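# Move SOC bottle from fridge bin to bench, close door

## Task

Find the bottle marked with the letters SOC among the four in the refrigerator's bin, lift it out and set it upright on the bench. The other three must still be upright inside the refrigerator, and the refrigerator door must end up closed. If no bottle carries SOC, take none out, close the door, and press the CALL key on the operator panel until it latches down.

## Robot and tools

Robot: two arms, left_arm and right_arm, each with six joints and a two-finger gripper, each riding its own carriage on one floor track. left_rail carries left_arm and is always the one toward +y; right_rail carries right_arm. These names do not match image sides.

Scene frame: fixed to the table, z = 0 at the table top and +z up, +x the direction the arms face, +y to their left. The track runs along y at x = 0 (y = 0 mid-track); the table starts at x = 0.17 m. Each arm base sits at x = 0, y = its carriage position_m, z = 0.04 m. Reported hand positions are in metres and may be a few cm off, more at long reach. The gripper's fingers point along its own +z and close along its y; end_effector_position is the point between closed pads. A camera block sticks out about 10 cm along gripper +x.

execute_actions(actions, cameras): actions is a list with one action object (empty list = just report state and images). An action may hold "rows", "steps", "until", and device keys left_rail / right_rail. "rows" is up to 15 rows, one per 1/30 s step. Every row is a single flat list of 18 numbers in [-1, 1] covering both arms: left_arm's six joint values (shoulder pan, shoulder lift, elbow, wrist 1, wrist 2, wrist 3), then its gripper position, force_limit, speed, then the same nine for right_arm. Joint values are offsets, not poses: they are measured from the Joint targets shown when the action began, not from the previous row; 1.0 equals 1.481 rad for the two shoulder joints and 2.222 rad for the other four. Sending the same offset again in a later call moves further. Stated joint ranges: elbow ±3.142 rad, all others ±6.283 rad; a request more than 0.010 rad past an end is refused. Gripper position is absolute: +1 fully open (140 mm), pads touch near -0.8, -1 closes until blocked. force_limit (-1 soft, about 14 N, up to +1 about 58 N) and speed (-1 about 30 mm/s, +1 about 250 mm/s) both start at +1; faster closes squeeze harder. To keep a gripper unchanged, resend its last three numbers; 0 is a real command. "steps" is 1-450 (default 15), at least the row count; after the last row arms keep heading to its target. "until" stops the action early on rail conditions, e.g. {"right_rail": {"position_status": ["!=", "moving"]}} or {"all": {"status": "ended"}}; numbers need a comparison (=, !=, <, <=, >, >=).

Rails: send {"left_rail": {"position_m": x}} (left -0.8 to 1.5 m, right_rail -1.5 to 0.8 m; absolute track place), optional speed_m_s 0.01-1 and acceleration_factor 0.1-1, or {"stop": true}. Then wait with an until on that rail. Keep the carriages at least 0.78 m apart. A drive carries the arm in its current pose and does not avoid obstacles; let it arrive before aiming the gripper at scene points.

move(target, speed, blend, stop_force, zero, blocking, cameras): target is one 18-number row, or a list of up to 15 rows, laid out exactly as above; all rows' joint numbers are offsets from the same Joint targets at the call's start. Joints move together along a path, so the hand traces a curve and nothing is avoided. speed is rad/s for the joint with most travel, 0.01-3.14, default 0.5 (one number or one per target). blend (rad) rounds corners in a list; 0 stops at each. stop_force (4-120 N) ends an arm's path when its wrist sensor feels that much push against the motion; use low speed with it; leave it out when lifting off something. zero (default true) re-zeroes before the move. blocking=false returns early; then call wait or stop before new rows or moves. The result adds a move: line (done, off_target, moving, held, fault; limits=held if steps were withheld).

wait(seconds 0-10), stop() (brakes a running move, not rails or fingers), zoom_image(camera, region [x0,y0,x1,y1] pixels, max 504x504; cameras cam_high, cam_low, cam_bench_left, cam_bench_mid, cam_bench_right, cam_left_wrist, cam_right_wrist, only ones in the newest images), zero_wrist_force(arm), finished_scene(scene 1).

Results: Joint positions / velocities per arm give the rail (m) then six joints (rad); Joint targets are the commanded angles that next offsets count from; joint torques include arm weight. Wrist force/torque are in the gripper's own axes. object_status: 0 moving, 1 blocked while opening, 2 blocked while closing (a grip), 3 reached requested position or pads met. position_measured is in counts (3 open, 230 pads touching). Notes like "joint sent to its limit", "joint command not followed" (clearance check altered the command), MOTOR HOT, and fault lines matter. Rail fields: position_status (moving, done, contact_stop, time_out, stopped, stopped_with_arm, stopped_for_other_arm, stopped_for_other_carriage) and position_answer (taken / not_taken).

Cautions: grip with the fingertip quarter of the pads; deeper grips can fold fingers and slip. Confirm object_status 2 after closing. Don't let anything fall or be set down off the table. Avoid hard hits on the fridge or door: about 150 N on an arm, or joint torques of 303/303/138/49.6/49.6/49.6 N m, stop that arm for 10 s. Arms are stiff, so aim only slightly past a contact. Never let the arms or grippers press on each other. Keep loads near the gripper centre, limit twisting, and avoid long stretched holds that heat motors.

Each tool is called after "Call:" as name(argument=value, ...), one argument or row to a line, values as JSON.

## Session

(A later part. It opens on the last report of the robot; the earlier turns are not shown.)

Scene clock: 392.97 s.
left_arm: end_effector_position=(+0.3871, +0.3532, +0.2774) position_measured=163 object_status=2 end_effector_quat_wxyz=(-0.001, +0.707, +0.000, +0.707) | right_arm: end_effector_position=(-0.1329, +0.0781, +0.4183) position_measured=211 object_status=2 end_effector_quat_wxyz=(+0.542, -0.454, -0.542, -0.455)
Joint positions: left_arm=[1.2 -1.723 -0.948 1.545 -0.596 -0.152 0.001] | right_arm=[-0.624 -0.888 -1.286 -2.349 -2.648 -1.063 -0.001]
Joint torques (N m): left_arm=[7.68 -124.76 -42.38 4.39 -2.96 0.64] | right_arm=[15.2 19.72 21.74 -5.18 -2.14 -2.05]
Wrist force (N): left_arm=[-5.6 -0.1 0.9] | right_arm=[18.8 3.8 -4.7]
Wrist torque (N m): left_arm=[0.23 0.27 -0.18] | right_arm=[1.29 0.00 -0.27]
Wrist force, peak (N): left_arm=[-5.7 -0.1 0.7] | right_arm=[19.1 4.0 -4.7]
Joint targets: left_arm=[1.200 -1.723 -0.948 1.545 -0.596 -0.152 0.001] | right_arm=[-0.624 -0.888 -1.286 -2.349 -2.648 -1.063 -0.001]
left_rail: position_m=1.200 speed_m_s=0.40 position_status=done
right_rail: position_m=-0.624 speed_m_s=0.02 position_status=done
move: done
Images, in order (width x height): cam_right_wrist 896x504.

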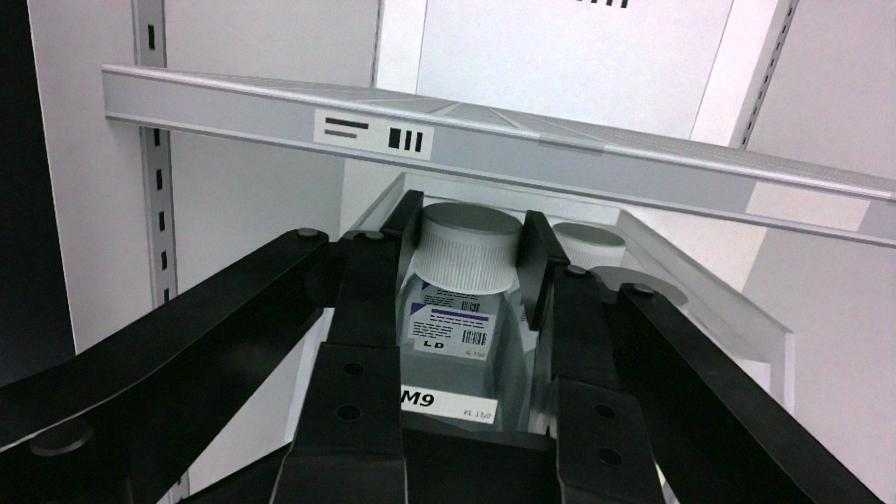

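Call:
move(
  target=[0,0.0125,0.0042,-0.0126,0,0,-1,0.5,-1, 0,0,0,0,0,0,-1,1,-1],
  speed=0.03,
  cameras=[],
)

Call:
execute_actions(
  actions=[
    {"rows":[[0,0,0,0,0,0,-0.08,0.5,-1,0,0,0,0,0,0,-1,1,-1]],"steps":40},
  ],
  cameras=["cam_right_wrist"],
)

Scene clock: 396.90 s.
left_arm: end_effector_position=(+0.3871, +0.3531, +0.2582) position_measured=163 object_status=2 end_effector_quat_wxyz=(+0.000, +0.707, +0.000, +0.707) | right_arm: end_effector_position=(-0.1329, +0.0781, +0.4183) position_measured=211 object_status=2 end_effector_quat_wxyz=(+0.542, -0.454, -0.542, -0.455)
Joint positions: left_arm=[1.2 -1.723 -0.93 1.554 -0.623 -0.152 0.001] | right_arm=[-0.624 -0.888 -1.286 -2.349 -2.648 -1.063 -0.001]
Joint torques (N m): left_arm=[8.5 -83 -27.97 -2.8 -2.42 0.14] | right_arm=[13.74 21.19 23.02 -4.98 -2.14 -2.28]
Wrist force (N): left_arm=[-5.1 -0.1 0.8] | right_arm=[18.9 3.8 -4.8]
Wrist torque (N m): left_arm=[0.24 0.16 -0.18] | right_arm=[1.29 0.02 -0.27]
Wrist force, peak (N): left_arm=[-6.1 -0.2 0.4] | right_arm=[19.1 3.8 -4.8]
Joint targets: left_arm=[1.200 -1.723 -0.930 1.554 -0.624 -0.152 0.001] | right_arm=[-0.624 -0.888 -1.286 -2.349 -2.648 -1.063 -0.001]
left_rail: position_m=1.200 speed_m_s=0.40 position_status=done
right_rail: position_m=-0.624 speed_m_s=0.02 position_status=done
move: done
No camera images: "cameras" was empty.

Scene clock: 398.43 s.
left_arm: end_effector_position=(+0.3871, +0.3532, +0.2579) position_measured=139 object_status=3 end_effector_quat_wxyz=(+0.000, +0.707, +0.000, +0.707) | right_arm: end_effector_position=(-0.1329, +0.0781, +0.4183) position_measured=211 object_status=2 end_effector_quat_wxyz=(+0.542, -0.454, -0.542, -0.455)
Joint positions: left_arm=[1.2 -1.723 -0.93 1.554 -0.624 -0.152 0.001] | right_arm=[-0.624 -0.888 -1.286 -2.349 -2.648 -1.063 -0.001]
Joint torques (N m): left_arm=[4.82 -80.58 -28.83 -2.82 -2.95 0.48] | right_arm=[14.18 21.64 22.74 -5 -2.26 -2.13]
Wrist force (N): left_arm=[-1.7 0.1 0.8] | right_arm=[18.4 3.6 -4.4]
Wrist torque (N m): left_arm=[0.28 0.35 -0.18] | right_arm=[1.28 -0.01 -0.27]
Wrist force, peak (N): left_arm=[-5.8 0.1 0.7] | right_arm=[18.8 3.8 -4.8]
Joint targets: left_arm=[1.200 -1.723 -0.930 1.554 -0.624 -0.152 0.001] | right_arm=[-0.624 -0.888 -1.286 -2.349 -2.648 -1.063 -0.001]
left_rail: position_m=1.200 speed_m_s=0.40 position_status=done
right_rail: position_m=-0.624 speed_m_s=0.02 position_status=done
Images, in order (width x height): cam_right_wrist 896x504.

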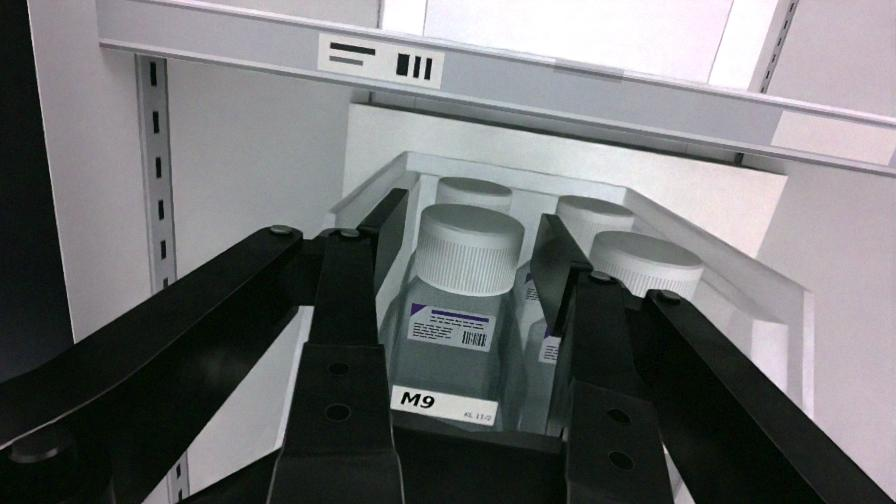

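Call:
move(
  target=[
    [-0.0452,0.0013,-0.0009,0,-0.0301,0,-0.08,0.5,-1,0,0,0,0,0,0,-1,1,-1],
    [-0.0905,0.0162,-0.0113,0.0009,-0.0603,0,-0.08,0.5,-1,0,0,0,0,0,0,-1,1,-1],
    [-0.0528,0.0851,-0.1027,0.0459,-0.0353,0,-0.08,0.5,-1,0,0,0,0,0,0,-1,1,-1],
  ],
  speed=0.12,
  blend=[0.02,0.02,0],
  cameras=["cam_right_wrist"],
)

Call:
zoom_image(
  camera="cam_right_wrist",
  region=[390, 150, 560, 340],
)

Scene clock: 410.77 s.
left_arm: end_effector_position=(+0.3001, +0.2642, +0.2569) position_measured=139 object_status=3 end_effector_quat_wxyz=(-0.001, +0.707, +0.000, +0.707) | right_arm: end_effector_position=(-0.1329, +0.0781, +0.4183) position_measured=211 object_status=2 end_effector_quat_wxyz=(+0.542, -0.454, -0.542, -0.455)
Joint positions: left_arm=[1.2 -1.801 -0.804 1.326 -0.522 -0.231 0.001] | right_arm=[-0.624 -0.888 -1.286 -2.349 -2.648 -1.063 -0.001]
Joint torques (N m): left_arm=[12.07 -94.33 -42.11 3.94 2.53 0.53] | right_arm=[15.34 21.4 23.94 -4.14 -2.11 -1.85]
Wrist force (N): left_arm=[-1.8 0.0 0.3] | right_arm=[18.3 3.4 -4.8]
Wrist torque (N m): left_arm=[0.25 0.37 -0.18] | right_arm=[1.24 0.02 -0.27]
Wrist force, peak (N): left_arm=[-1.9 -0.4 2.4] | right_arm=[18.7 3.7 -4.9]
Joint targets: left_arm=[1.200 -1.801 -0.804 1.326 -0.522 -0.231 0.001] | right_arm=[-0.624 -0.888 -1.286 -2.349 -2.648 -1.063 -0.001]
left_rail: position_m=1.200 speed_m_s=0.40 position_status=done
right_rail: position_m=-0.624 speed_m_s=0.02 position_status=done
move: done
Images, in order (width x height): cam_right_wrist 896x504.

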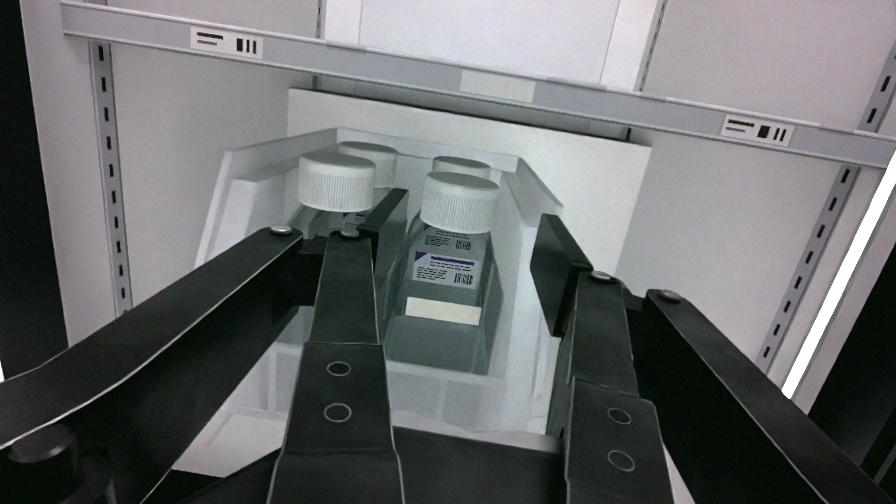

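Scaled by 2.653 from the camera's 896x504 image, which has a finer 1280x720 frame.

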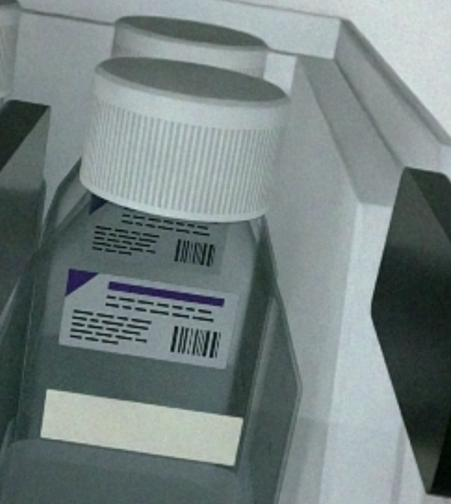

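Call:
move(
  target=[-0.0144,0.026,0.0062,-0.0235,-0.0092,0,-0.08,0.5,-1,0,0,0,0,0,0,-1,1,-1],
  speed=0.1,
  cameras=["cam_right_wrist"],
)

Call:
zoom_image(
  camera="cam_right_wrist",
  region=[390, 110, 560, 300],
)

Scene clock: 415.17 s.
left_arm: end_effector_position=(+0.2801, +0.2638, +0.2151) position_measured=139 object_status=3 end_effector_quat_wxyz=(+0.000, +0.707, +0.000, +0.707) | right_arm: end_effector_position=(-0.1329, +0.0781, +0.4183) position_measured=211 object_status=2 end_effector_quat_wxyz=(+0.542, -0.454, -0.542, -0.455)
Joint positions: left_arm=[1.2 -1.822 -0.765 1.339 -0.574 -0.251 0.001] | right_arm=[-0.624 -0.888 -1.286 -2.349 -2.648 -1.063 -0.001]
Joint torques (N m): left_arm=[-7.3 -90.11 -29.93 -2.78 -2.47 0.52] | right_arm=[14.63 19.18 24.59 -3.9 -2.01 -1.9]
Wrist force (N): left_arm=[-1.7 0.2 0.6] | right_arm=[18.6 3.6 -5.0]
Wrist torque (N m): left_arm=[0.30 0.35 -0.19] | right_arm=[1.27 -0.02 -0.27]
Wrist force, peak (N): left_arm=[-2.6 -0.1 0.1] | right_arm=[18.7 3.6 -4.9]
Joint targets: left_arm=[1.200 -1.822 -0.765 1.339 -0.574 -0.251 0.001] | right_arm=[-0.624 -0.888 -1.286 -2.349 -2.648 -1.063 -0.001]
left_rail: position_m=1.200 speed_m_s=0.40 position_status=done
right_rail: position_m=-0.624 speed_m_s=0.02 position_status=done
move: done
Images, in order (width x height): cam_right_wrist 896x504.

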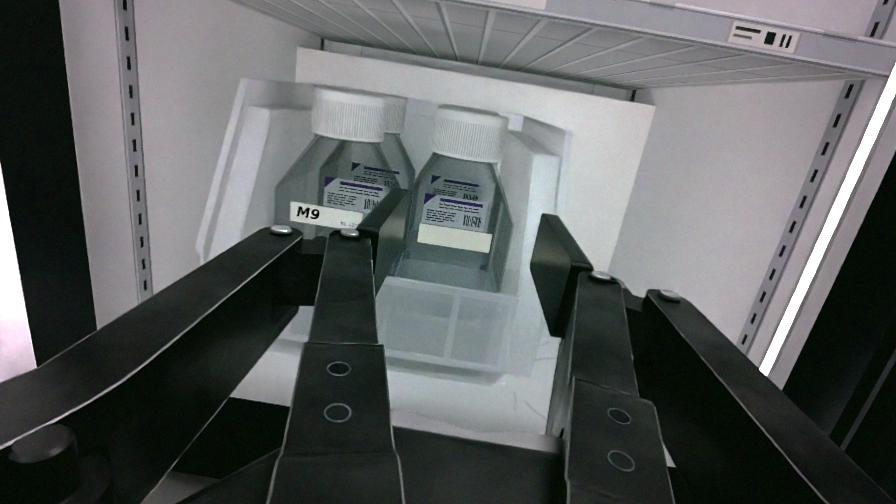

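Scaled by 2.653 from the camera's 896x504 image, which has a finer 1280x720 frame.

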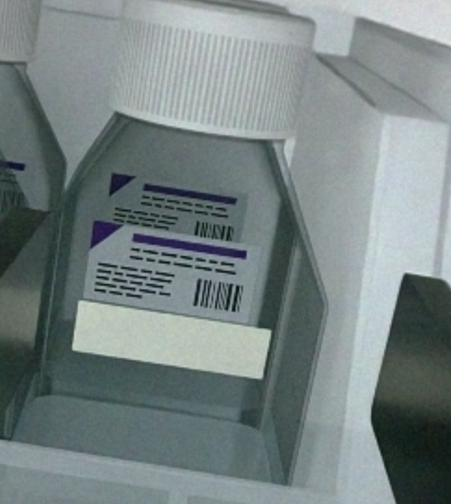

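Call:
move(
  target=[0.0379,-0.0367,0.0061,0.0184,0.0252,0,-0.08,0.5,-1,0,0,0,0,0,0,-1,1,-1],
  speed=0.1,
  cameras=["cam_right_wrist"],
)

Call:
zoom_image(
  camera="cam_right_wrist",
  region=[340, 130, 600, 390],
)

Scene clock: 421.97 s.
left_arm: end_effector_position=(+0.3343, +0.2731, +0.2576) position_measured=139 object_status=3 end_effector_quat_wxyz=(+0.000, +0.707, +0.000, +0.707) end_effector_velocity=(+0.004, +0.000, +0.004) end_effector_angular_velocity=(-0.002, +0.000, -0.001) | right_arm: end_effector_position=(-0.1329, +0.0781, +0.4183) position_measured=211 object_status=2 end_effector_quat_wxyz=(+0.542, -0.454, -0.542, -0.455)
Joint positions: left_arm=[1.2 -1.767 -0.819 1.353 -0.533 -0.196 0.001] | right_arm=[-0.624 -0.888 -1.286 -2.349 -2.648 -1.063 -0.001]
Joint velocities: left_arm=[0 0.004 -0.004 -0.001 0.003 0.005 0] | right_arm=[within noise]
Joint torques (N m): left_arm=[13.27 -128.35 -29.79 3.7 2.95 0.16] | right_arm=[15.99 19.65 24.57 -3.63 -1.82 -1.91]
Wrist force (N): left_arm=[-1.9 0.1 0.8] | right_arm=[18.5 3.7 -4.5]
Wrist torque (N m): left_arm=[0.28 0.38 -0.18] | right_arm=[1.29 0.00 -0.27]
Wrist force, peak (N): left_arm=[-2.8 0.2 -1.5] | right_arm=[18.7 3.5 -5.0]
Joint targets: left_arm=[1.200 -1.766 -0.819 1.353 -0.533 -0.195 0.001] | right_arm=[-0.624 -0.888 -1.286 -2.349 -2.648 -1.063 -0.001]
left_rail: position_m=1.200 speed_m_s=0.40 position_status=done
right_rail: position_m=-0.624 speed_m_s=0.02 position_status=done
move: done
Images, in order (width x height): cam_right_wrist 896x504.

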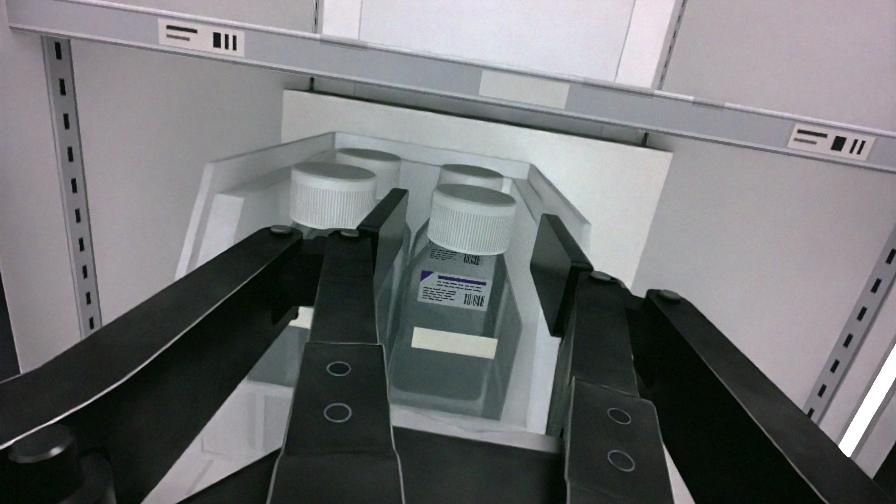

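Scaled by 1.938 from the camera's 896x504 image, which has a finer 1280x720 frame.

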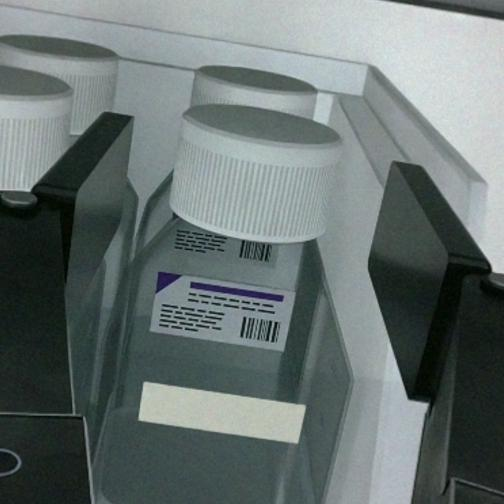

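Call:
move(
  target=[0.0336,-0.0005,-0.0018,0.0017,0.0223,0,-0.08,0.5,-1,0,0,0,0,0,0,-1,1,-1],
  speed=0.05,
  stop_force=8,
  cameras=["cam_right_wrist"],
)

Call:
execute_actions(
  actions=[
    {"rows":[[0,0,0,0,0,0,-1,0.5,-1,0,0,0,0,0,0,-1,1,-1]],"steps":60},
  ],
  cameras=["cam_right_wrist"],
)

Scene clock: 427.70 s.
left_arm: end_effector_position=(+0.3807, +0.2729, +0.2606) position_measured=139 object_status=3 end_effector_quat_wxyz=(+0.000, +0.707, +0.000, +0.707) | right_arm: end_effector_position=(-0.1329, +0.0781, +0.4183) position_measured=211 object_status=2 end_effector_quat_wxyz=(+0.542, -0.454, -0.542, -0.455)
Joint positions: left_arm=[1.2 -1.716 -0.82 1.349 -0.529 -0.146 0.001] | right_arm=[-0.624 -0.888 -1.286 -2.349 -2.648 -1.063 -0.001]
Joint torques (N m): left_arm=[12.32 -129.97 -44.61 4.08 2.6 -0.36] | right_arm=[14.81 19.14 25.54 -3.34 -1.89 -1.87]
Wrist force (N): left_arm=[-1.8 0.3 0.7] | right_arm=[18.3 3.7 -4.9]
Wrist torque (N m): left_arm=[0.32 0.36 -0.18] | right_arm=[1.30 0.01 -0.27]
Wrist force, peak (N): left_arm=[-2.1 0.3 0.9] | right_arm=[18.6 3.6 -5.0]
Joint targets: left_arm=[1.200 -1.716 -0.820 1.349 -0.529 -0.146 0.001] | right_arm=[-0.624 -0.888 -1.286 -2.349 -2.648 -1.063 -0.001]
left_rail: position_m=1.200 speed_m_s=0.40 position_status=done
right_rail: position_m=-0.624 speed_m_s=0.02 position_status=done
move: done
Images, in order (width x height): cam_right_wrist 896x504.

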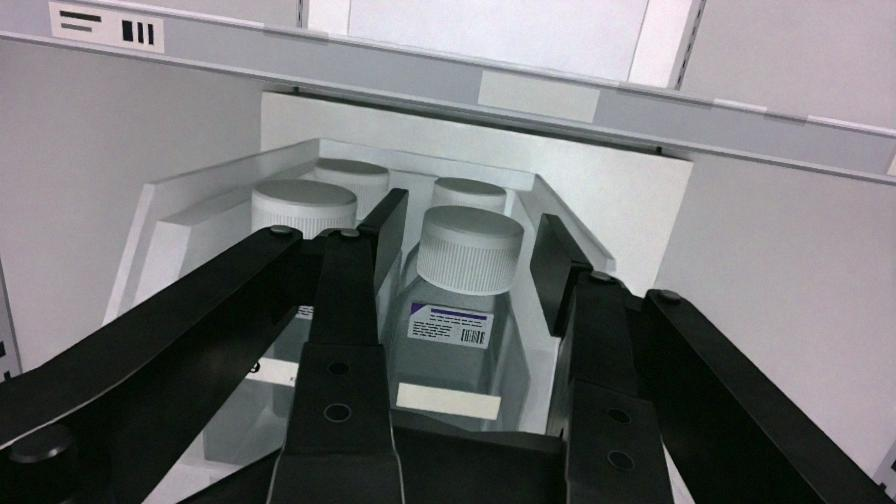

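Scene clock: 430.17 s.
left_arm: end_effector_position=(+0.3807, +0.2729, +0.2606) position_measured=233 object_status=0 end_effector_quat_wxyz=(+0.000, +0.707, +0.000, +0.707) | right_arm: end_effector_position=(-0.1329, +0.0781, +0.4183) position_measured=211 object_status=2 end_effector_quat_wxyz=(+0.542, -0.454, -0.542, -0.455)
Joint positions: left_arm=[1.2 -1.716 -0.82 1.349 -0.529 -0.146 0.001] | right_arm=[-0.624 -0.888 -1.286 -2.349 -2.648 -1.063 -0.001]
Joint torques (N m): left_arm=[10.13 -126.09 -39.35 1.62 -1.46 -0.26] | right_arm=[13.24 19.15 25.97 -3.26 -1.93 -2.1]
Wrist force (N): left_arm=[-1.7 0.5 -0.9] | right_arm=[18.4 3.7 -4.8]
Wrist torque (N m): left_arm=[0.32 0.35 -0.19] | right_arm=[1.27 0.01 -0.27]
Wrist force, peak (N): left_arm=[-2.5 0.1 -0.1] | right_arm=[18.7 4.0 -4.7]
Joint targets: left_arm=[1.200 -1.716 -0.820 1.349 -0.529 -0.146 0.001] | right_arm=[-0.624 -0.888 -1.286 -2.349 -2.648 -1.063 -0.001]
left_rail: position_m=1.200 speed_m_s=0.40 position_status=done
right_rail: position_m=-0.624 speed_m_s=0.02 position_status=done
Images, in order (width x height): cam_right_wrist 896x504.

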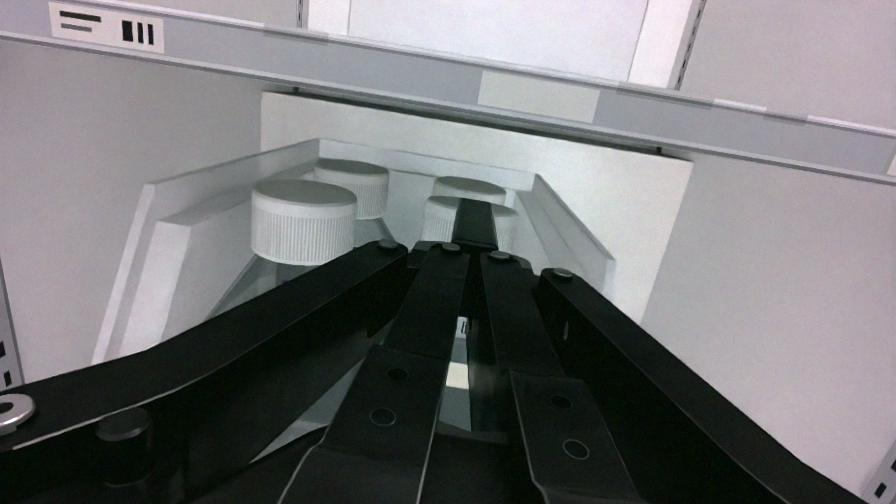

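Call:
execute_actions(
  actions=[
    {"rows":[[0,0,0,0,0,0,-0.08,0.5,-1,0,0,0,0,0,0,-1,1,-1]],"steps":80},
  ],
  cameras=["cam_right_wrist"],
)

Call:
zoom_image(
  camera="cam_right_wrist",
  region=[340, 130, 600, 390],
)

Scene clock: 435.00 s.
left_arm: end_effector_position=(+0.3807, +0.2730, +0.2606) position_measured=139 object_status=3 end_effector_quat_wxyz=(+0.000, +0.707, +0.000, +0.707) | right_arm: end_effector_position=(-0.1329, +0.0781, +0.4183) position_measured=211 object_status=2 end_effector_quat_wxyz=(+0.542, -0.454, -0.542, -0.455)
Joint positions: left_arm=[1.2 -1.716 -0.82 1.349 -0.529 -0.146 0.001] | right_arm=[-0.624 -0.888 -1.286 -2.349 -2.648 -1.063 -0.001]
Joint torques (N m): left_arm=[4.58 -117.23 -33.28 -2.19 -2.69 -0.02] | right_arm=[14.04 18.76 26.43 -3.1 -1.92 -2.07]
Wrist force (N): left_arm=[-1.6 0.3 0.5] | right_arm=[18.5 3.6 -4.5]
Wrist torque (N m): left_arm=[0.32 0.31 -0.18] | right_arm=[1.27 0.02 -0.27]
Wrist force, peak (N): left_arm=[-2.1 0.7 0.0] | right_arm=[18.6 4.1 -4.9]
Joint targets: left_arm=[1.200 -1.716 -0.820 1.349 -0.529 -0.146 0.001] | right_arm=[-0.624 -0.888 -1.286 -2.349 -2.648 -1.063 -0.001]
left_rail: position_m=1.200 speed_m_s=0.40 position_status=done
right_rail: position_m=-0.624 speed_m_s=0.02 position_status=done
Images, in order (width x height): cam_right_wrist 896x504.

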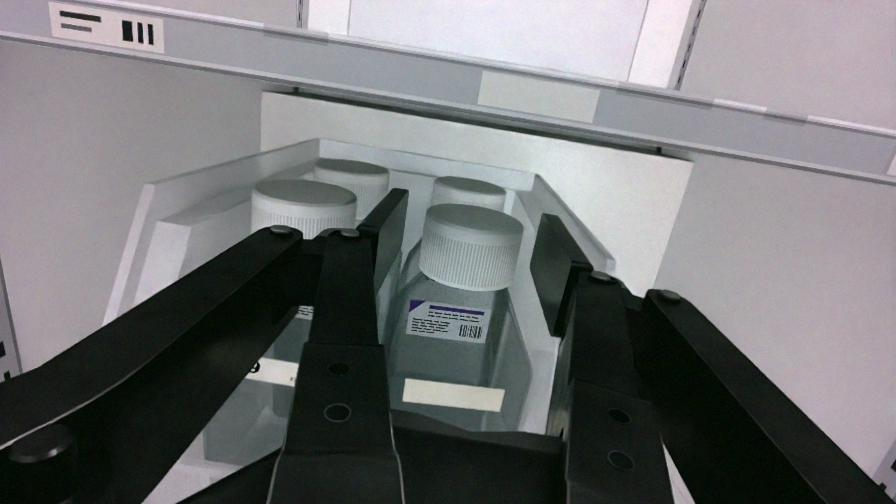

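Scaled by 1.938 from the camera's 896x504 image, which has a finer 1280x720 frame.

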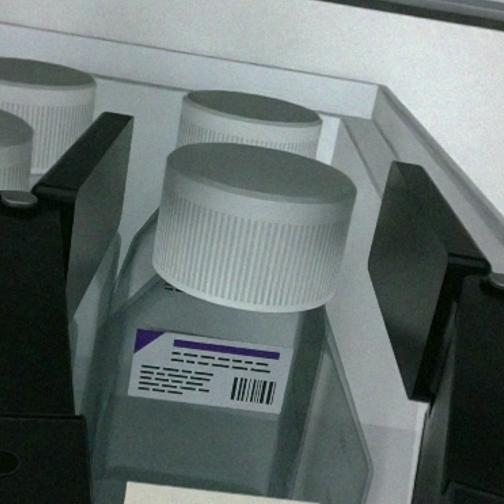

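Call:
move(
  target=[0.0108,0.0009,-0.0007,0.0001,0.0076,0,-0.08,0.5,-1,0,0,0,0,0,0,-1,1,-1],
  speed=0.04,
  stop_force=8,
  cameras=[],
)

Call:
execute_actions(
  actions=[
    {"rows":[[0,0,0,0,0,0,-1,0.5,-1,0,0,0,0,0,0,-1,1,-1]],"steps":45},
  ],
  cameras=["cam_right_wrist"],
)

Scene clock: 438.63 s.
left_arm: end_effector_position=(+0.3954, +0.2728, +0.2601) position_measured=139 object_status=3 end_effector_quat_wxyz=(+0.000, +0.707, +0.000, +0.707) | right_arm: end_effector_position=(-0.1329, +0.0781, +0.4183) position_measured=211 object_status=2 end_effector_quat_wxyz=(+0.542, -0.454, -0.542, -0.455)
Joint positions: left_arm=[1.2 -1.7 -0.819 1.347 -0.529 -0.129 0.001] | right_arm=[-0.624 -0.888 -1.286 -2.349 -2.648 -1.063 -0.001]
Joint torques (N m): left_arm=[13.7 -92.53 -44.18 4.1 2.84 0.16] | right_arm=[14.55 18.69 27.53 -2.86 -1.76 -1.91]
Wrist force (N): left_arm=[-1.4 0.0 0.6] | right_arm=[18.5 3.7 -4.7]
Wrist torque (N m): left_arm=[0.24 0.28 -0.18] | right_arm=[1.29 0.02 -0.27]
Wrist force, peak (N): left_arm=[-2.1 0.2 0.9] | right_arm=[18.8 3.7 -4.9]
Joint targets: left_arm=[1.200 -1.700 -0.819 1.347 -0.529 -0.129 0.001] | right_arm=[-0.624 -0.888 -1.286 -2.349 -2.648 -1.063 -0.001]
left_rail: position_m=1.200 speed_m_s=0.40 position_status=done
right_rail: position_m=-0.624 speed_m_s=0.02 position_status=done
move: done
No camera images: "cameras" was empty.

Scene clock: 440.33 s.
left_arm: end_effector_position=(+0.3954, +0.2727, +0.2601) position_measured=162 object_status=2 end_effector_quat_wxyz=(+0.000, +0.707, +0.000, +0.707) | right_arm: end_effector_position=(-0.1329, +0.0781, +0.4183) position_measured=211 object_status=2 end_effector_quat_wxyz=(+0.542, -0.454, -0.542, -0.455)
Joint positions: left_arm=[1.2 -1.7 -0.819 1.347 -0.529 -0.129 0.001] | right_arm=[-0.624 -0.888 -1.286 -2.349 -2.648 -1.063 -0.001]
Joint torques (N m): left_arm=[11.24 -98 -40.08 3.67 -0.35 0.25] | right_arm=[13.96 18.28 27.36 -2.71 -2.16 -1.86]
Wrist force (N): left_arm=[-2.3 0.8 0.3] | right_arm=[18.4 3.6 -4.6]
Wrist torque (N m): left_arm=[0.21 0.31 -0.22] | right_arm=[1.29 0.02 -0.27]
Wrist force, peak (N): left_arm=[-2.8 1.1 0.1] | right_arm=[18.8 3.6 -4.7]
Joint targets: left_arm=[1.200 -1.700 -0.819 1.347 -0.529 -0.129 0.001] | right_arm=[-0.624 -0.888 -1.286 -2.349 -2.648 -1.063 -0.001]
left_rail: position_m=1.200 speed_m_s=0.40 position_status=done
right_rail: position_m=-0.624 speed_m_s=0.02 position_status=done
Images, in order (width x height): cam_right_wrist 896x504.

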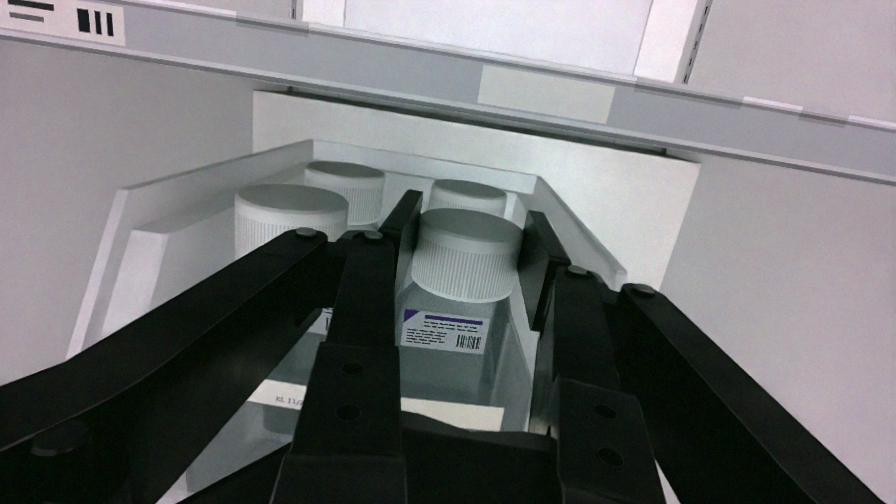

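Call:
move(
  target=[0,-0.0137,-0.0055,0.015,0,0,-1,0.5,-1,0,0,0,0,0,0,-1,1,-1],
  speed=0.03,
  cameras=["cam_right_wrist"],
)

Call:
zoom_image(
  camera="cam_right_wrist",
  region=[385, 250, 555, 440],
)

Scene clock: 444.37 s.
left_arm: end_effector_position=(+0.3955, +0.2729, +0.2845) position_measured=162 object_status=2 end_effector_quat_wxyz=(+0.000, +0.707, -0.001, +0.707) | right_arm: end_effector_position=(-0.1329, +0.0781, +0.4183) position_measured=211 object_status=2 end_effector_quat_wxyz=(+0.542, -0.454, -0.542, -0.455)
Joint positions: left_arm=[1.2 -1.7 -0.839 1.335 -0.496 -0.129 0.001] | right_arm=[-0.624 -0.888 -1.286 -2.349 -2.648 -1.063 -0.001]
Joint torques (N m): left_arm=[8.32 -131.25 -45.56 4.17 -2.76 0.46] | right_arm=[14.61 19.27 27.5 -2.47 -1.97 -1.81]
Wrist force (N): left_arm=[-5.2 0.0 0.7] | right_arm=[18.7 3.9 -4.7]
Wrist torque (N m): left_arm=[0.26 0.19 -0.18] | right_arm=[1.35 0.07 -0.27]
Wrist force, peak (N): left_arm=[-5.8 0.1 0.8] | right_arm=[19.3 3.6 -4.8]
Joint targets: left_arm=[1.200 -1.700 -0.839 1.335 -0.496 -0.129 0.001] | right_arm=[-0.624 -0.888 -1.286 -2.349 -2.648 -1.063 -0.001]
left_rail: position_m=1.200 speed_m_s=0.40 position_status=done
right_rail: position_m=-0.624 speed_m_s=0.02 position_status=done
move: done
Images, in order (width x height): cam_right_wrist 896x504.

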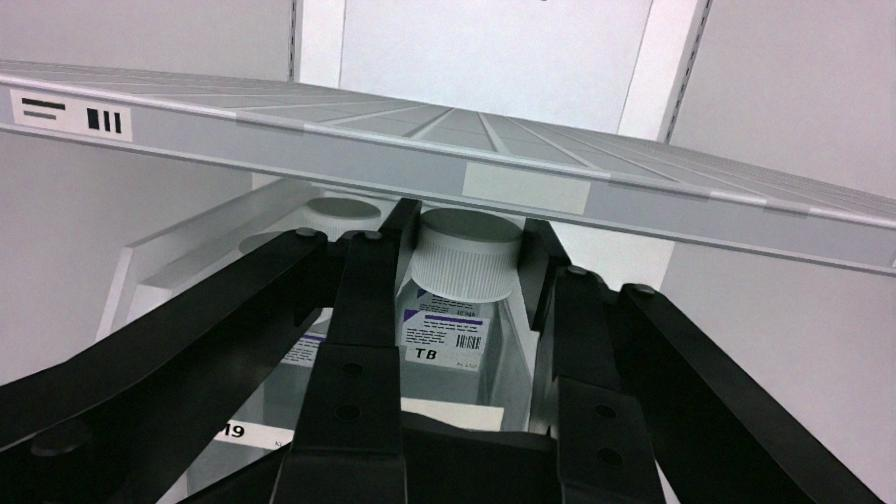

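Scaled by 2.653 from the camera's 896x504 image, which has a finer 1280x720 frame.

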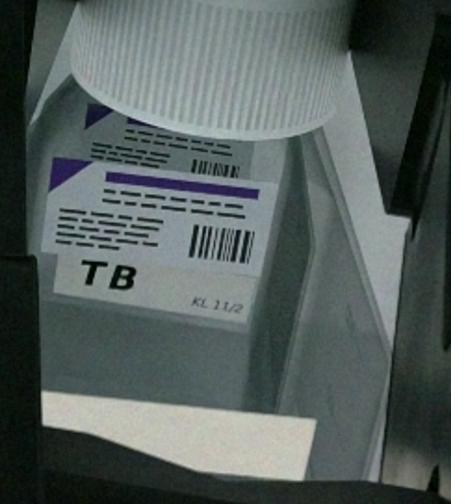

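Call:
zoom_image(
  camera="cam_right_wrist",
  region=[395, 300, 535, 440],
)

Scaled by 3.600 from the camera's 896x504 image, which has a finer 1280x720 frame.

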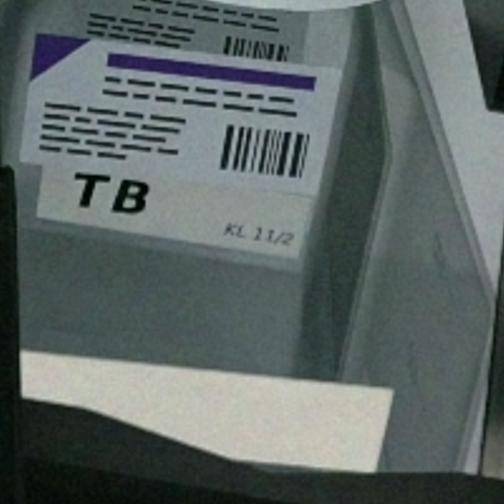

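Call:
wait(
  seconds=0.1,
  cameras=["cam_right_wrist","cam_bench_mid","cam_high"],
)

Call:
zoom_image(
  camera="cam_right_wrist",
  region=[250, 50, 700, 500],
)

Scene clock: 475.37 s.
left_arm: end_effector_position=(+0.3955, +0.2729, +0.2847) position_measured=162 object_status=2 end_effector_quat_wxyz=(+0.000, +0.707, -0.001, +0.707) | right_arm: end_effector_position=(-0.1329, +0.0781, +0.4183) position_measured=211 object_status=2 end_effector_quat_wxyz=(+0.542, -0.454, -0.542, -0.455)
Joint positions: left_arm=[1.2 -1.7 -0.839 1.335 -0.496 -0.129 0.001] | right_arm=[-0.624 -0.888 -1.286 -2.349 -2.648 -1.063 -0.001]
Joint torques (N m): left_arm=[4.45 -132.57 -48.28 3.97 -2.44 0.06] | right_arm=[14.38 17.11 28.56 -1.86 -1.98 -1.72]
Wrist force (N): left_arm=[-5.2 0.0 0.7] | right_arm=[18.7 3.5 -4.6]
Wrist torque (N m): left_arm=[0.26 0.18 -0.18] | right_arm=[1.26 0.06 -0.27]
Wrist force, peak (N): left_arm=[-5.8 0.1 0.9] | right_arm=[19.3 3.5 -4.9]
Joint targets: left_arm=[1.200 -1.700 -0.839 1.335 -0.496 -0.129 0.001] | right_arm=[-0.624 -0.888 -1.286 -2.349 -2.648 -1.063 -0.001]
Tool commands: left_gripper/position=-1.0 left_gripper/force_limit=+0.5 left_gripper/speed=-1.0 right_gripper/position=-1.0 right_gripper/force_limit=+1.0 right_gripper/speed=-1.0
left_rail: position_m=1.200 speed_m_s=0.40 position_status=done
right_rail: position_m=-0.624 speed_m_s=0.02 position_status=done
wait: 0.10 s; at rest from the start
Images, in order (width x height): cam_high 896x504, cam_bench_mid 896x504, cam_right_wrist 896x504.

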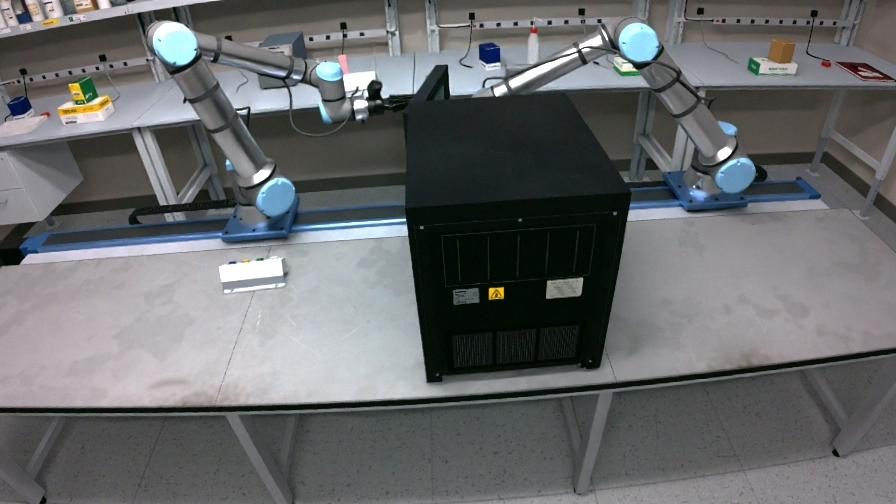

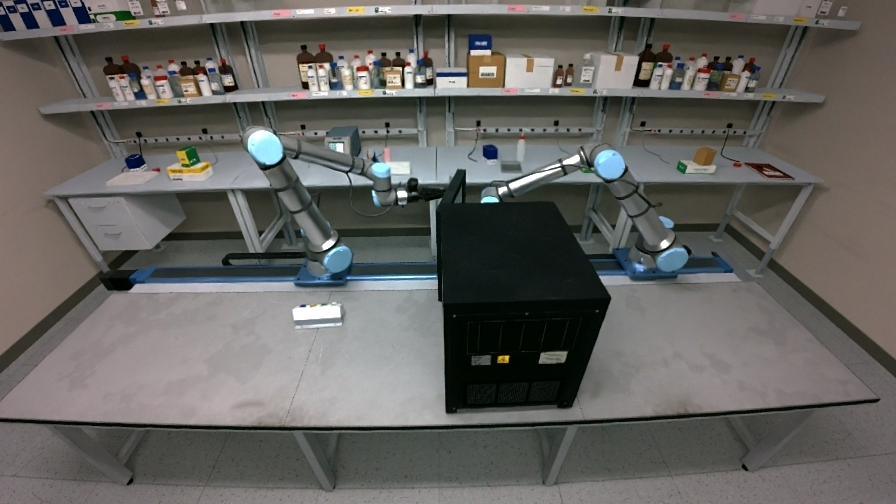

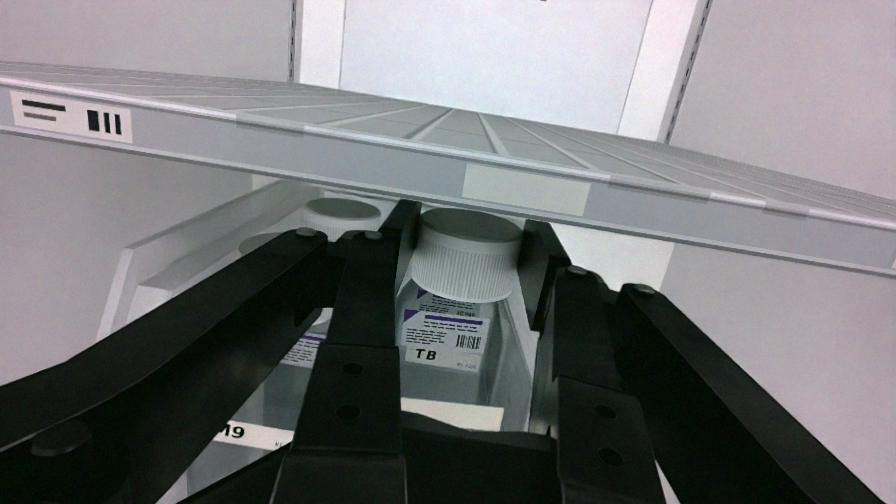

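Scaled by 1.120 from the camera's 896x504 image, which has a finer 1280x720 frame.

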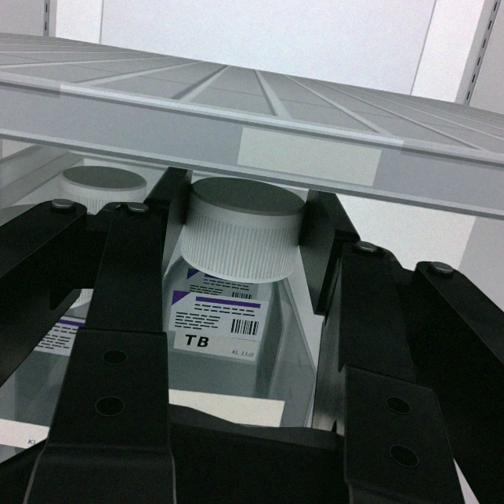

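Call:
zoom_image(
  camera="cam_right_wrist",
  region=[380, 270, 540, 450],
)

Call:
zoom_image(
  camera="cam_right_wrist",
  region=[190, 300, 350, 480],
)

Scaled by 2.800 from the camera's 896x504 image, which has a finer 1280x720 frame.

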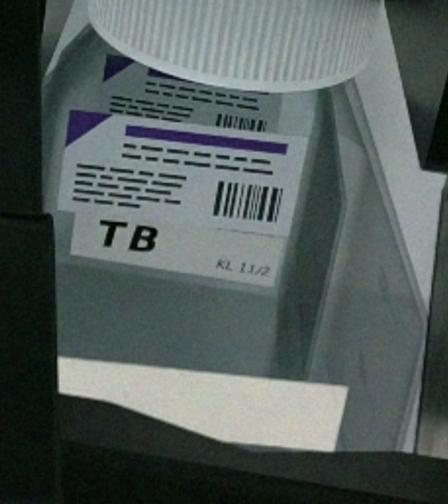

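Scaled by 2.800 from the camera's 896x504 image, which has a finer 1280x720 frame.

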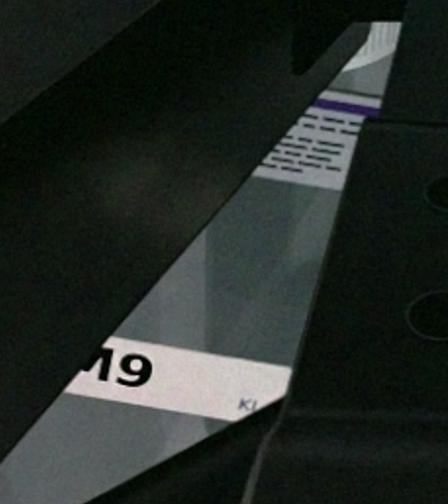

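Call:
move(
  target=[0,0.0137,0.0055,-0.015,0,0,-1,0.5,-1,0,0,0,0,0,0,-1,1,-1],
  speed=0.03,
  cameras=["cam_right_wrist"],
)

Call:
zoom_image(
  camera="cam_right_wrist",
  region=[380, 270, 540, 450],
)

Scene clock: 491.17 s.
left_arm: end_effector_position=(+0.3954, +0.2727, +0.2604) position_measured=162 object_status=2 end_effector_quat_wxyz=(+0.000, +0.707, +0.000, +0.707) | right_arm: end_effector_position=(-0.1329, +0.0781, +0.4183) position_measured=211 object_status=2 end_effector_quat_wxyz=(+0.542, -0.454, -0.542, -0.455)
Joint positions: left_arm=[1.2 -1.7 -0.819 1.347 -0.529 -0.129 0.001] | right_arm=[-0.624 -0.888 -1.286 -2.349 -2.648 -1.063 -0.001]
Joint torques (N m): left_arm=[-1.56 -99.24 -31.33 -3.04 -2.42 -0.2] | right_arm=[16.12 15.91 30.06 -1.36 -1.7 -1.93]
Wrist force (N): left_arm=[-5.4 0.1 0.7] | right_arm=[19.0 3.6 -4.4]
Wrist torque (N m): left_arm=[0.28 0.22 -0.17] | right_arm=[1.29 -0.02 -0.27]
Wrist force, peak (N): left_arm=[-5.7 0.2 1.0] | right_arm=[19.4 3.5 -4.8]
Joint targets: left_arm=[1.200 -1.700 -0.819 1.347 -0.529 -0.129 0.001] | right_arm=[-0.624 -0.888 -1.286 -2.349 -2.648 -1.063 -0.001]
left_rail: position_m=1.200 speed_m_s=0.40 position_status=done
right_rail: position_m=-0.624 speed_m_s=0.02 position_status=done
move: done
Images, in order (width x height): cam_right_wrist 896x504.

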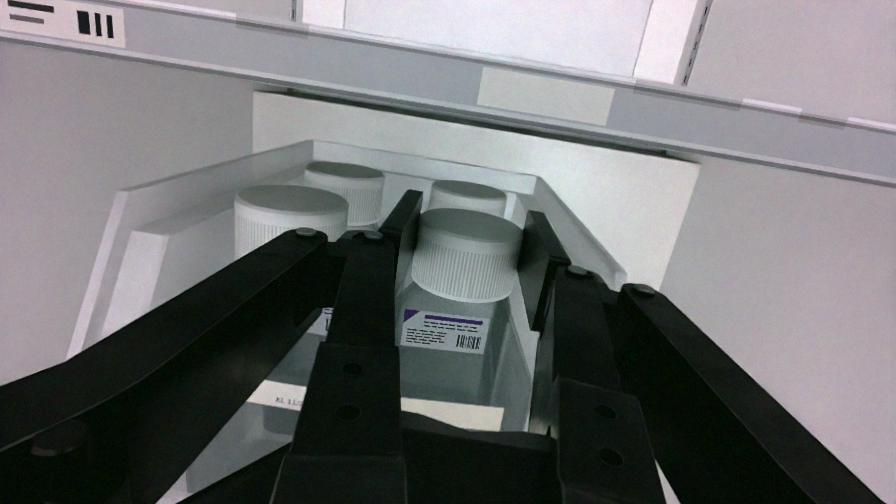

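Scaled by 2.800 from the camera's 896x504 image, which has a finer 1280x720 frame.

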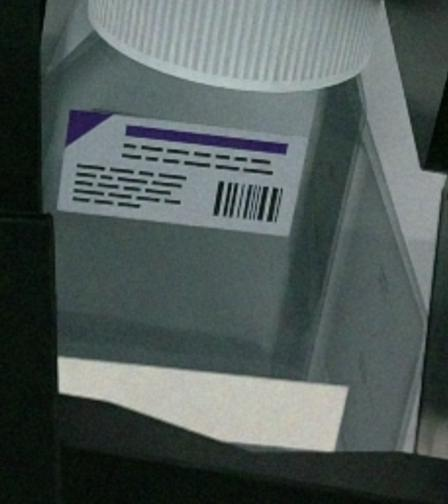

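Call:
move(
  target=[0,0,0,0,0,0,-0.08,0.5,-1,0,0,0,0,0,0,-1,1,-1],
  cameras=["cam_right_wrist"],
)

Call:
zoom_image(
  camera="cam_right_wrist",
  region=[250, 100, 600, 450],
)

Scene clock: 495.23 s.
left_arm: end_effector_position=(+0.3954, +0.2728, +0.2601) position_measured=139 object_status=0 end_effector_quat_wxyz=(+0.000, +0.707, +0.000, +0.707) | right_arm: end_effector_position=(-0.1329, +0.0781, +0.4183) position_measured=211 object_status=2 end_effector_quat_wxyz=(+0.542, -0.454, -0.542, -0.455)
Joint positions: left_arm=[1.2 -1.7 -0.819 1.347 -0.529 -0.129 0.001] | right_arm=[-0.624 -0.888 -1.286 -2.349 -2.648 -1.063 -0.001]
Joint torques (N m): left_arm=[-0.87 -96.29 -32.93 -3.25 -1.93 0.01] | right_arm=[14.23 17.63 30.47 -1.14 -1.79 -1.74]
Wrist force (N): left_arm=[-1.8 0.0 0.7] | right_arm=[18.2 3.5 -4.8]
Wrist torque (N m): left_arm=[0.25 0.35 -0.18] | right_arm=[1.26 0.04 -0.27]
Wrist force, peak (N): left_arm=[-5.8 0.5 0.6] | right_arm=[19.1 3.8 -4.8]
Joint targets: left_arm=[1.200 -1.700 -0.819 1.347 -0.529 -0.129 0.001] | right_arm=[-0.624 -0.888 -1.286 -2.349 -2.648 -1.063 -0.001]
left_rail: position_m=1.200 speed_m_s=0.40 position_status=done
right_rail: position_m=-0.624 speed_m_s=0.02 position_status=done
move: done
Images, in order (width x height): cam_right_wrist 896x504.

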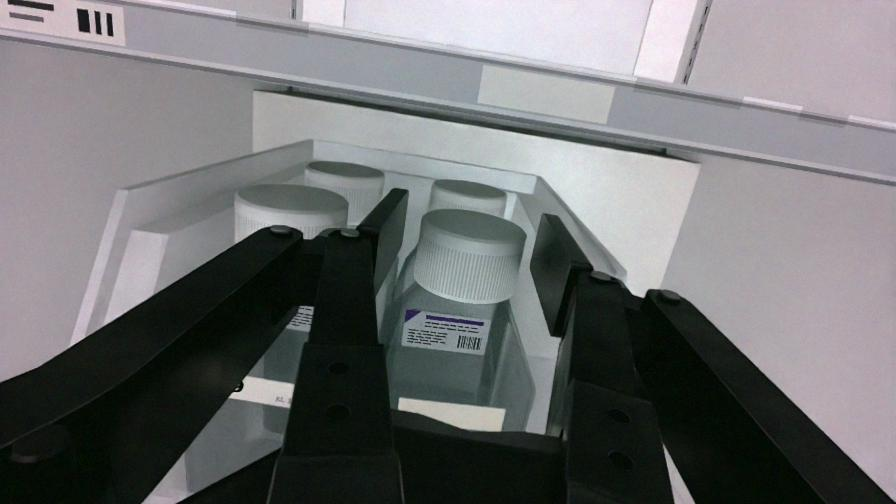

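Scaled by 1.440 from the camera's 896x504 image, which has a finer 1280x720 frame.

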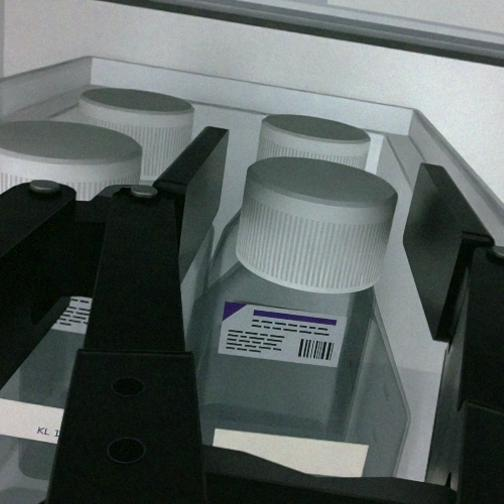

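Call:
move(
  target=[
    [-0.0446,0,0.0027,-0.0018,-0.0297,0,-0.08,0.5,-1,0,0,0,0,0,0,-1,1,-1],
    [-0.0682,0.0101,-0.0095,0.0032,-0.0459,0,-0.08,0.5,-1,0,0,0,0,0,0,-1,1,-1],
    [-0.0824,0.0365,-0.0036,-0.0203,-0.0549,0,-0.08,0.5,-1,0,0,0,0,0,0,-1,1,-1],
    [-0.2357,-0.0682,0.144,-0.0986,-0.0392,0,-0.08,0.5,-1,0,0,0,0,0,0,-1,1,-1],
    [-0.26,-0.3214,0.2934,-0.0792,0.0621,0,-0.08,0.5,-1,0,0,0,0,0,0,-1,1,-1],
  ],
  speed=[0.05,0.08,0.1,0.2,0.3],
  blend=[0.005,0.005,0.01,0.05,0],
  cameras=["cam_high","cam_right_wrist"],
)

Scene clock: 505.50 s.
left_arm: end_effector_position=(+0.1499, +0.4194, +0.3202) position_measured=139 object_status=3 end_effector_quat_wxyz=(+0.183, +0.683, -0.183, +0.683) | right_arm: end_effector_position=(-0.1329, +0.0781, +0.4183) position_measured=211 object_status=2 end_effector_quat_wxyz=(+0.542, -0.454, -0.542, -0.455)
Joint positions: left_arm=[1.2 -2.085 -1.295 1.999 -0.705 0.009 0.001] | right_arm=[-0.624 -0.888 -1.286 -2.349 -2.648 -1.063 -0.001]
Joint torques (N m): left_arm=[-7.98 -85.05 -27.35 3.52 3 -0.13] | right_arm=[14.32 15.72 32.59 -1.22 -1.67 -1.8]
Wrist force (N): left_arm=[-1.8 0.0 0.7] | right_arm=[18.4 3.8 -4.8]
Wrist torque (N m): left_arm=[0.26 0.36 -0.19] | right_arm=[1.31 0.03 -0.27]
Wrist force, peak (N): left_arm=[-2.6 -0.1 1.1] | right_arm=[18.8 3.8 -4.9]
Joint targets: left_arm=[1.200 -2.085 -1.295 1.999 -0.705 0.009 0.001] | right_arm=[-0.624 -0.888 -1.286 -2.349 -2.648 -1.063 -0.001]
left_rail: position_m=1.200 speed_m_s=0.40 position_status=done
right_rail: position_m=-0.624 speed_m_s=0.02 position_status=done
move: done
Images, in order (width x height): cam_high 896x504, cam_right_wrist 896x504.

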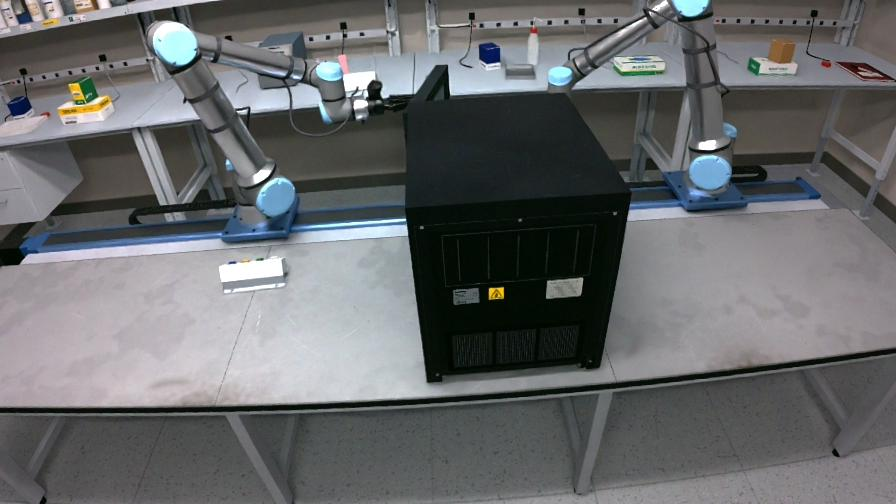

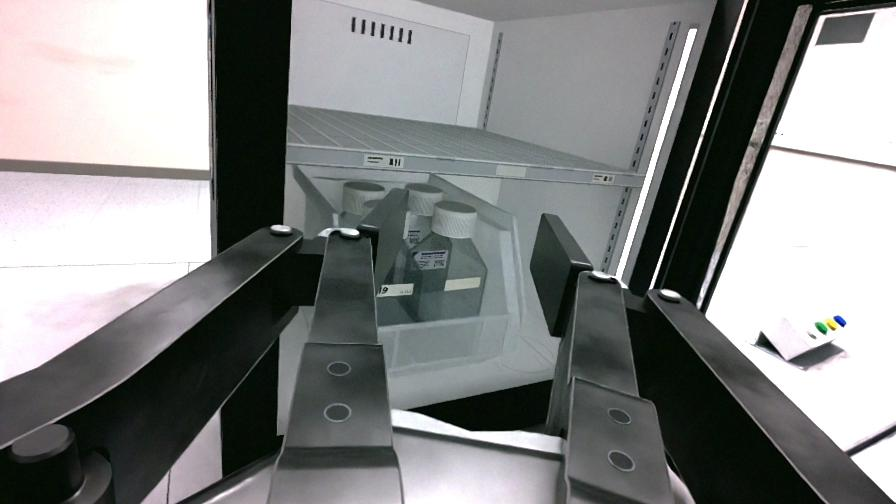

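Call:
zoom_image(
  camera="cam_right_wrist",
  region=[330, 170, 530, 340],
)

Scaled by 2.520 from the camera's 896x504 image, which has a finer 1280x720 frame.

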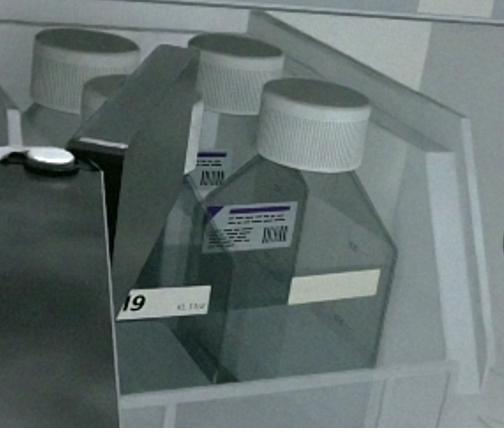

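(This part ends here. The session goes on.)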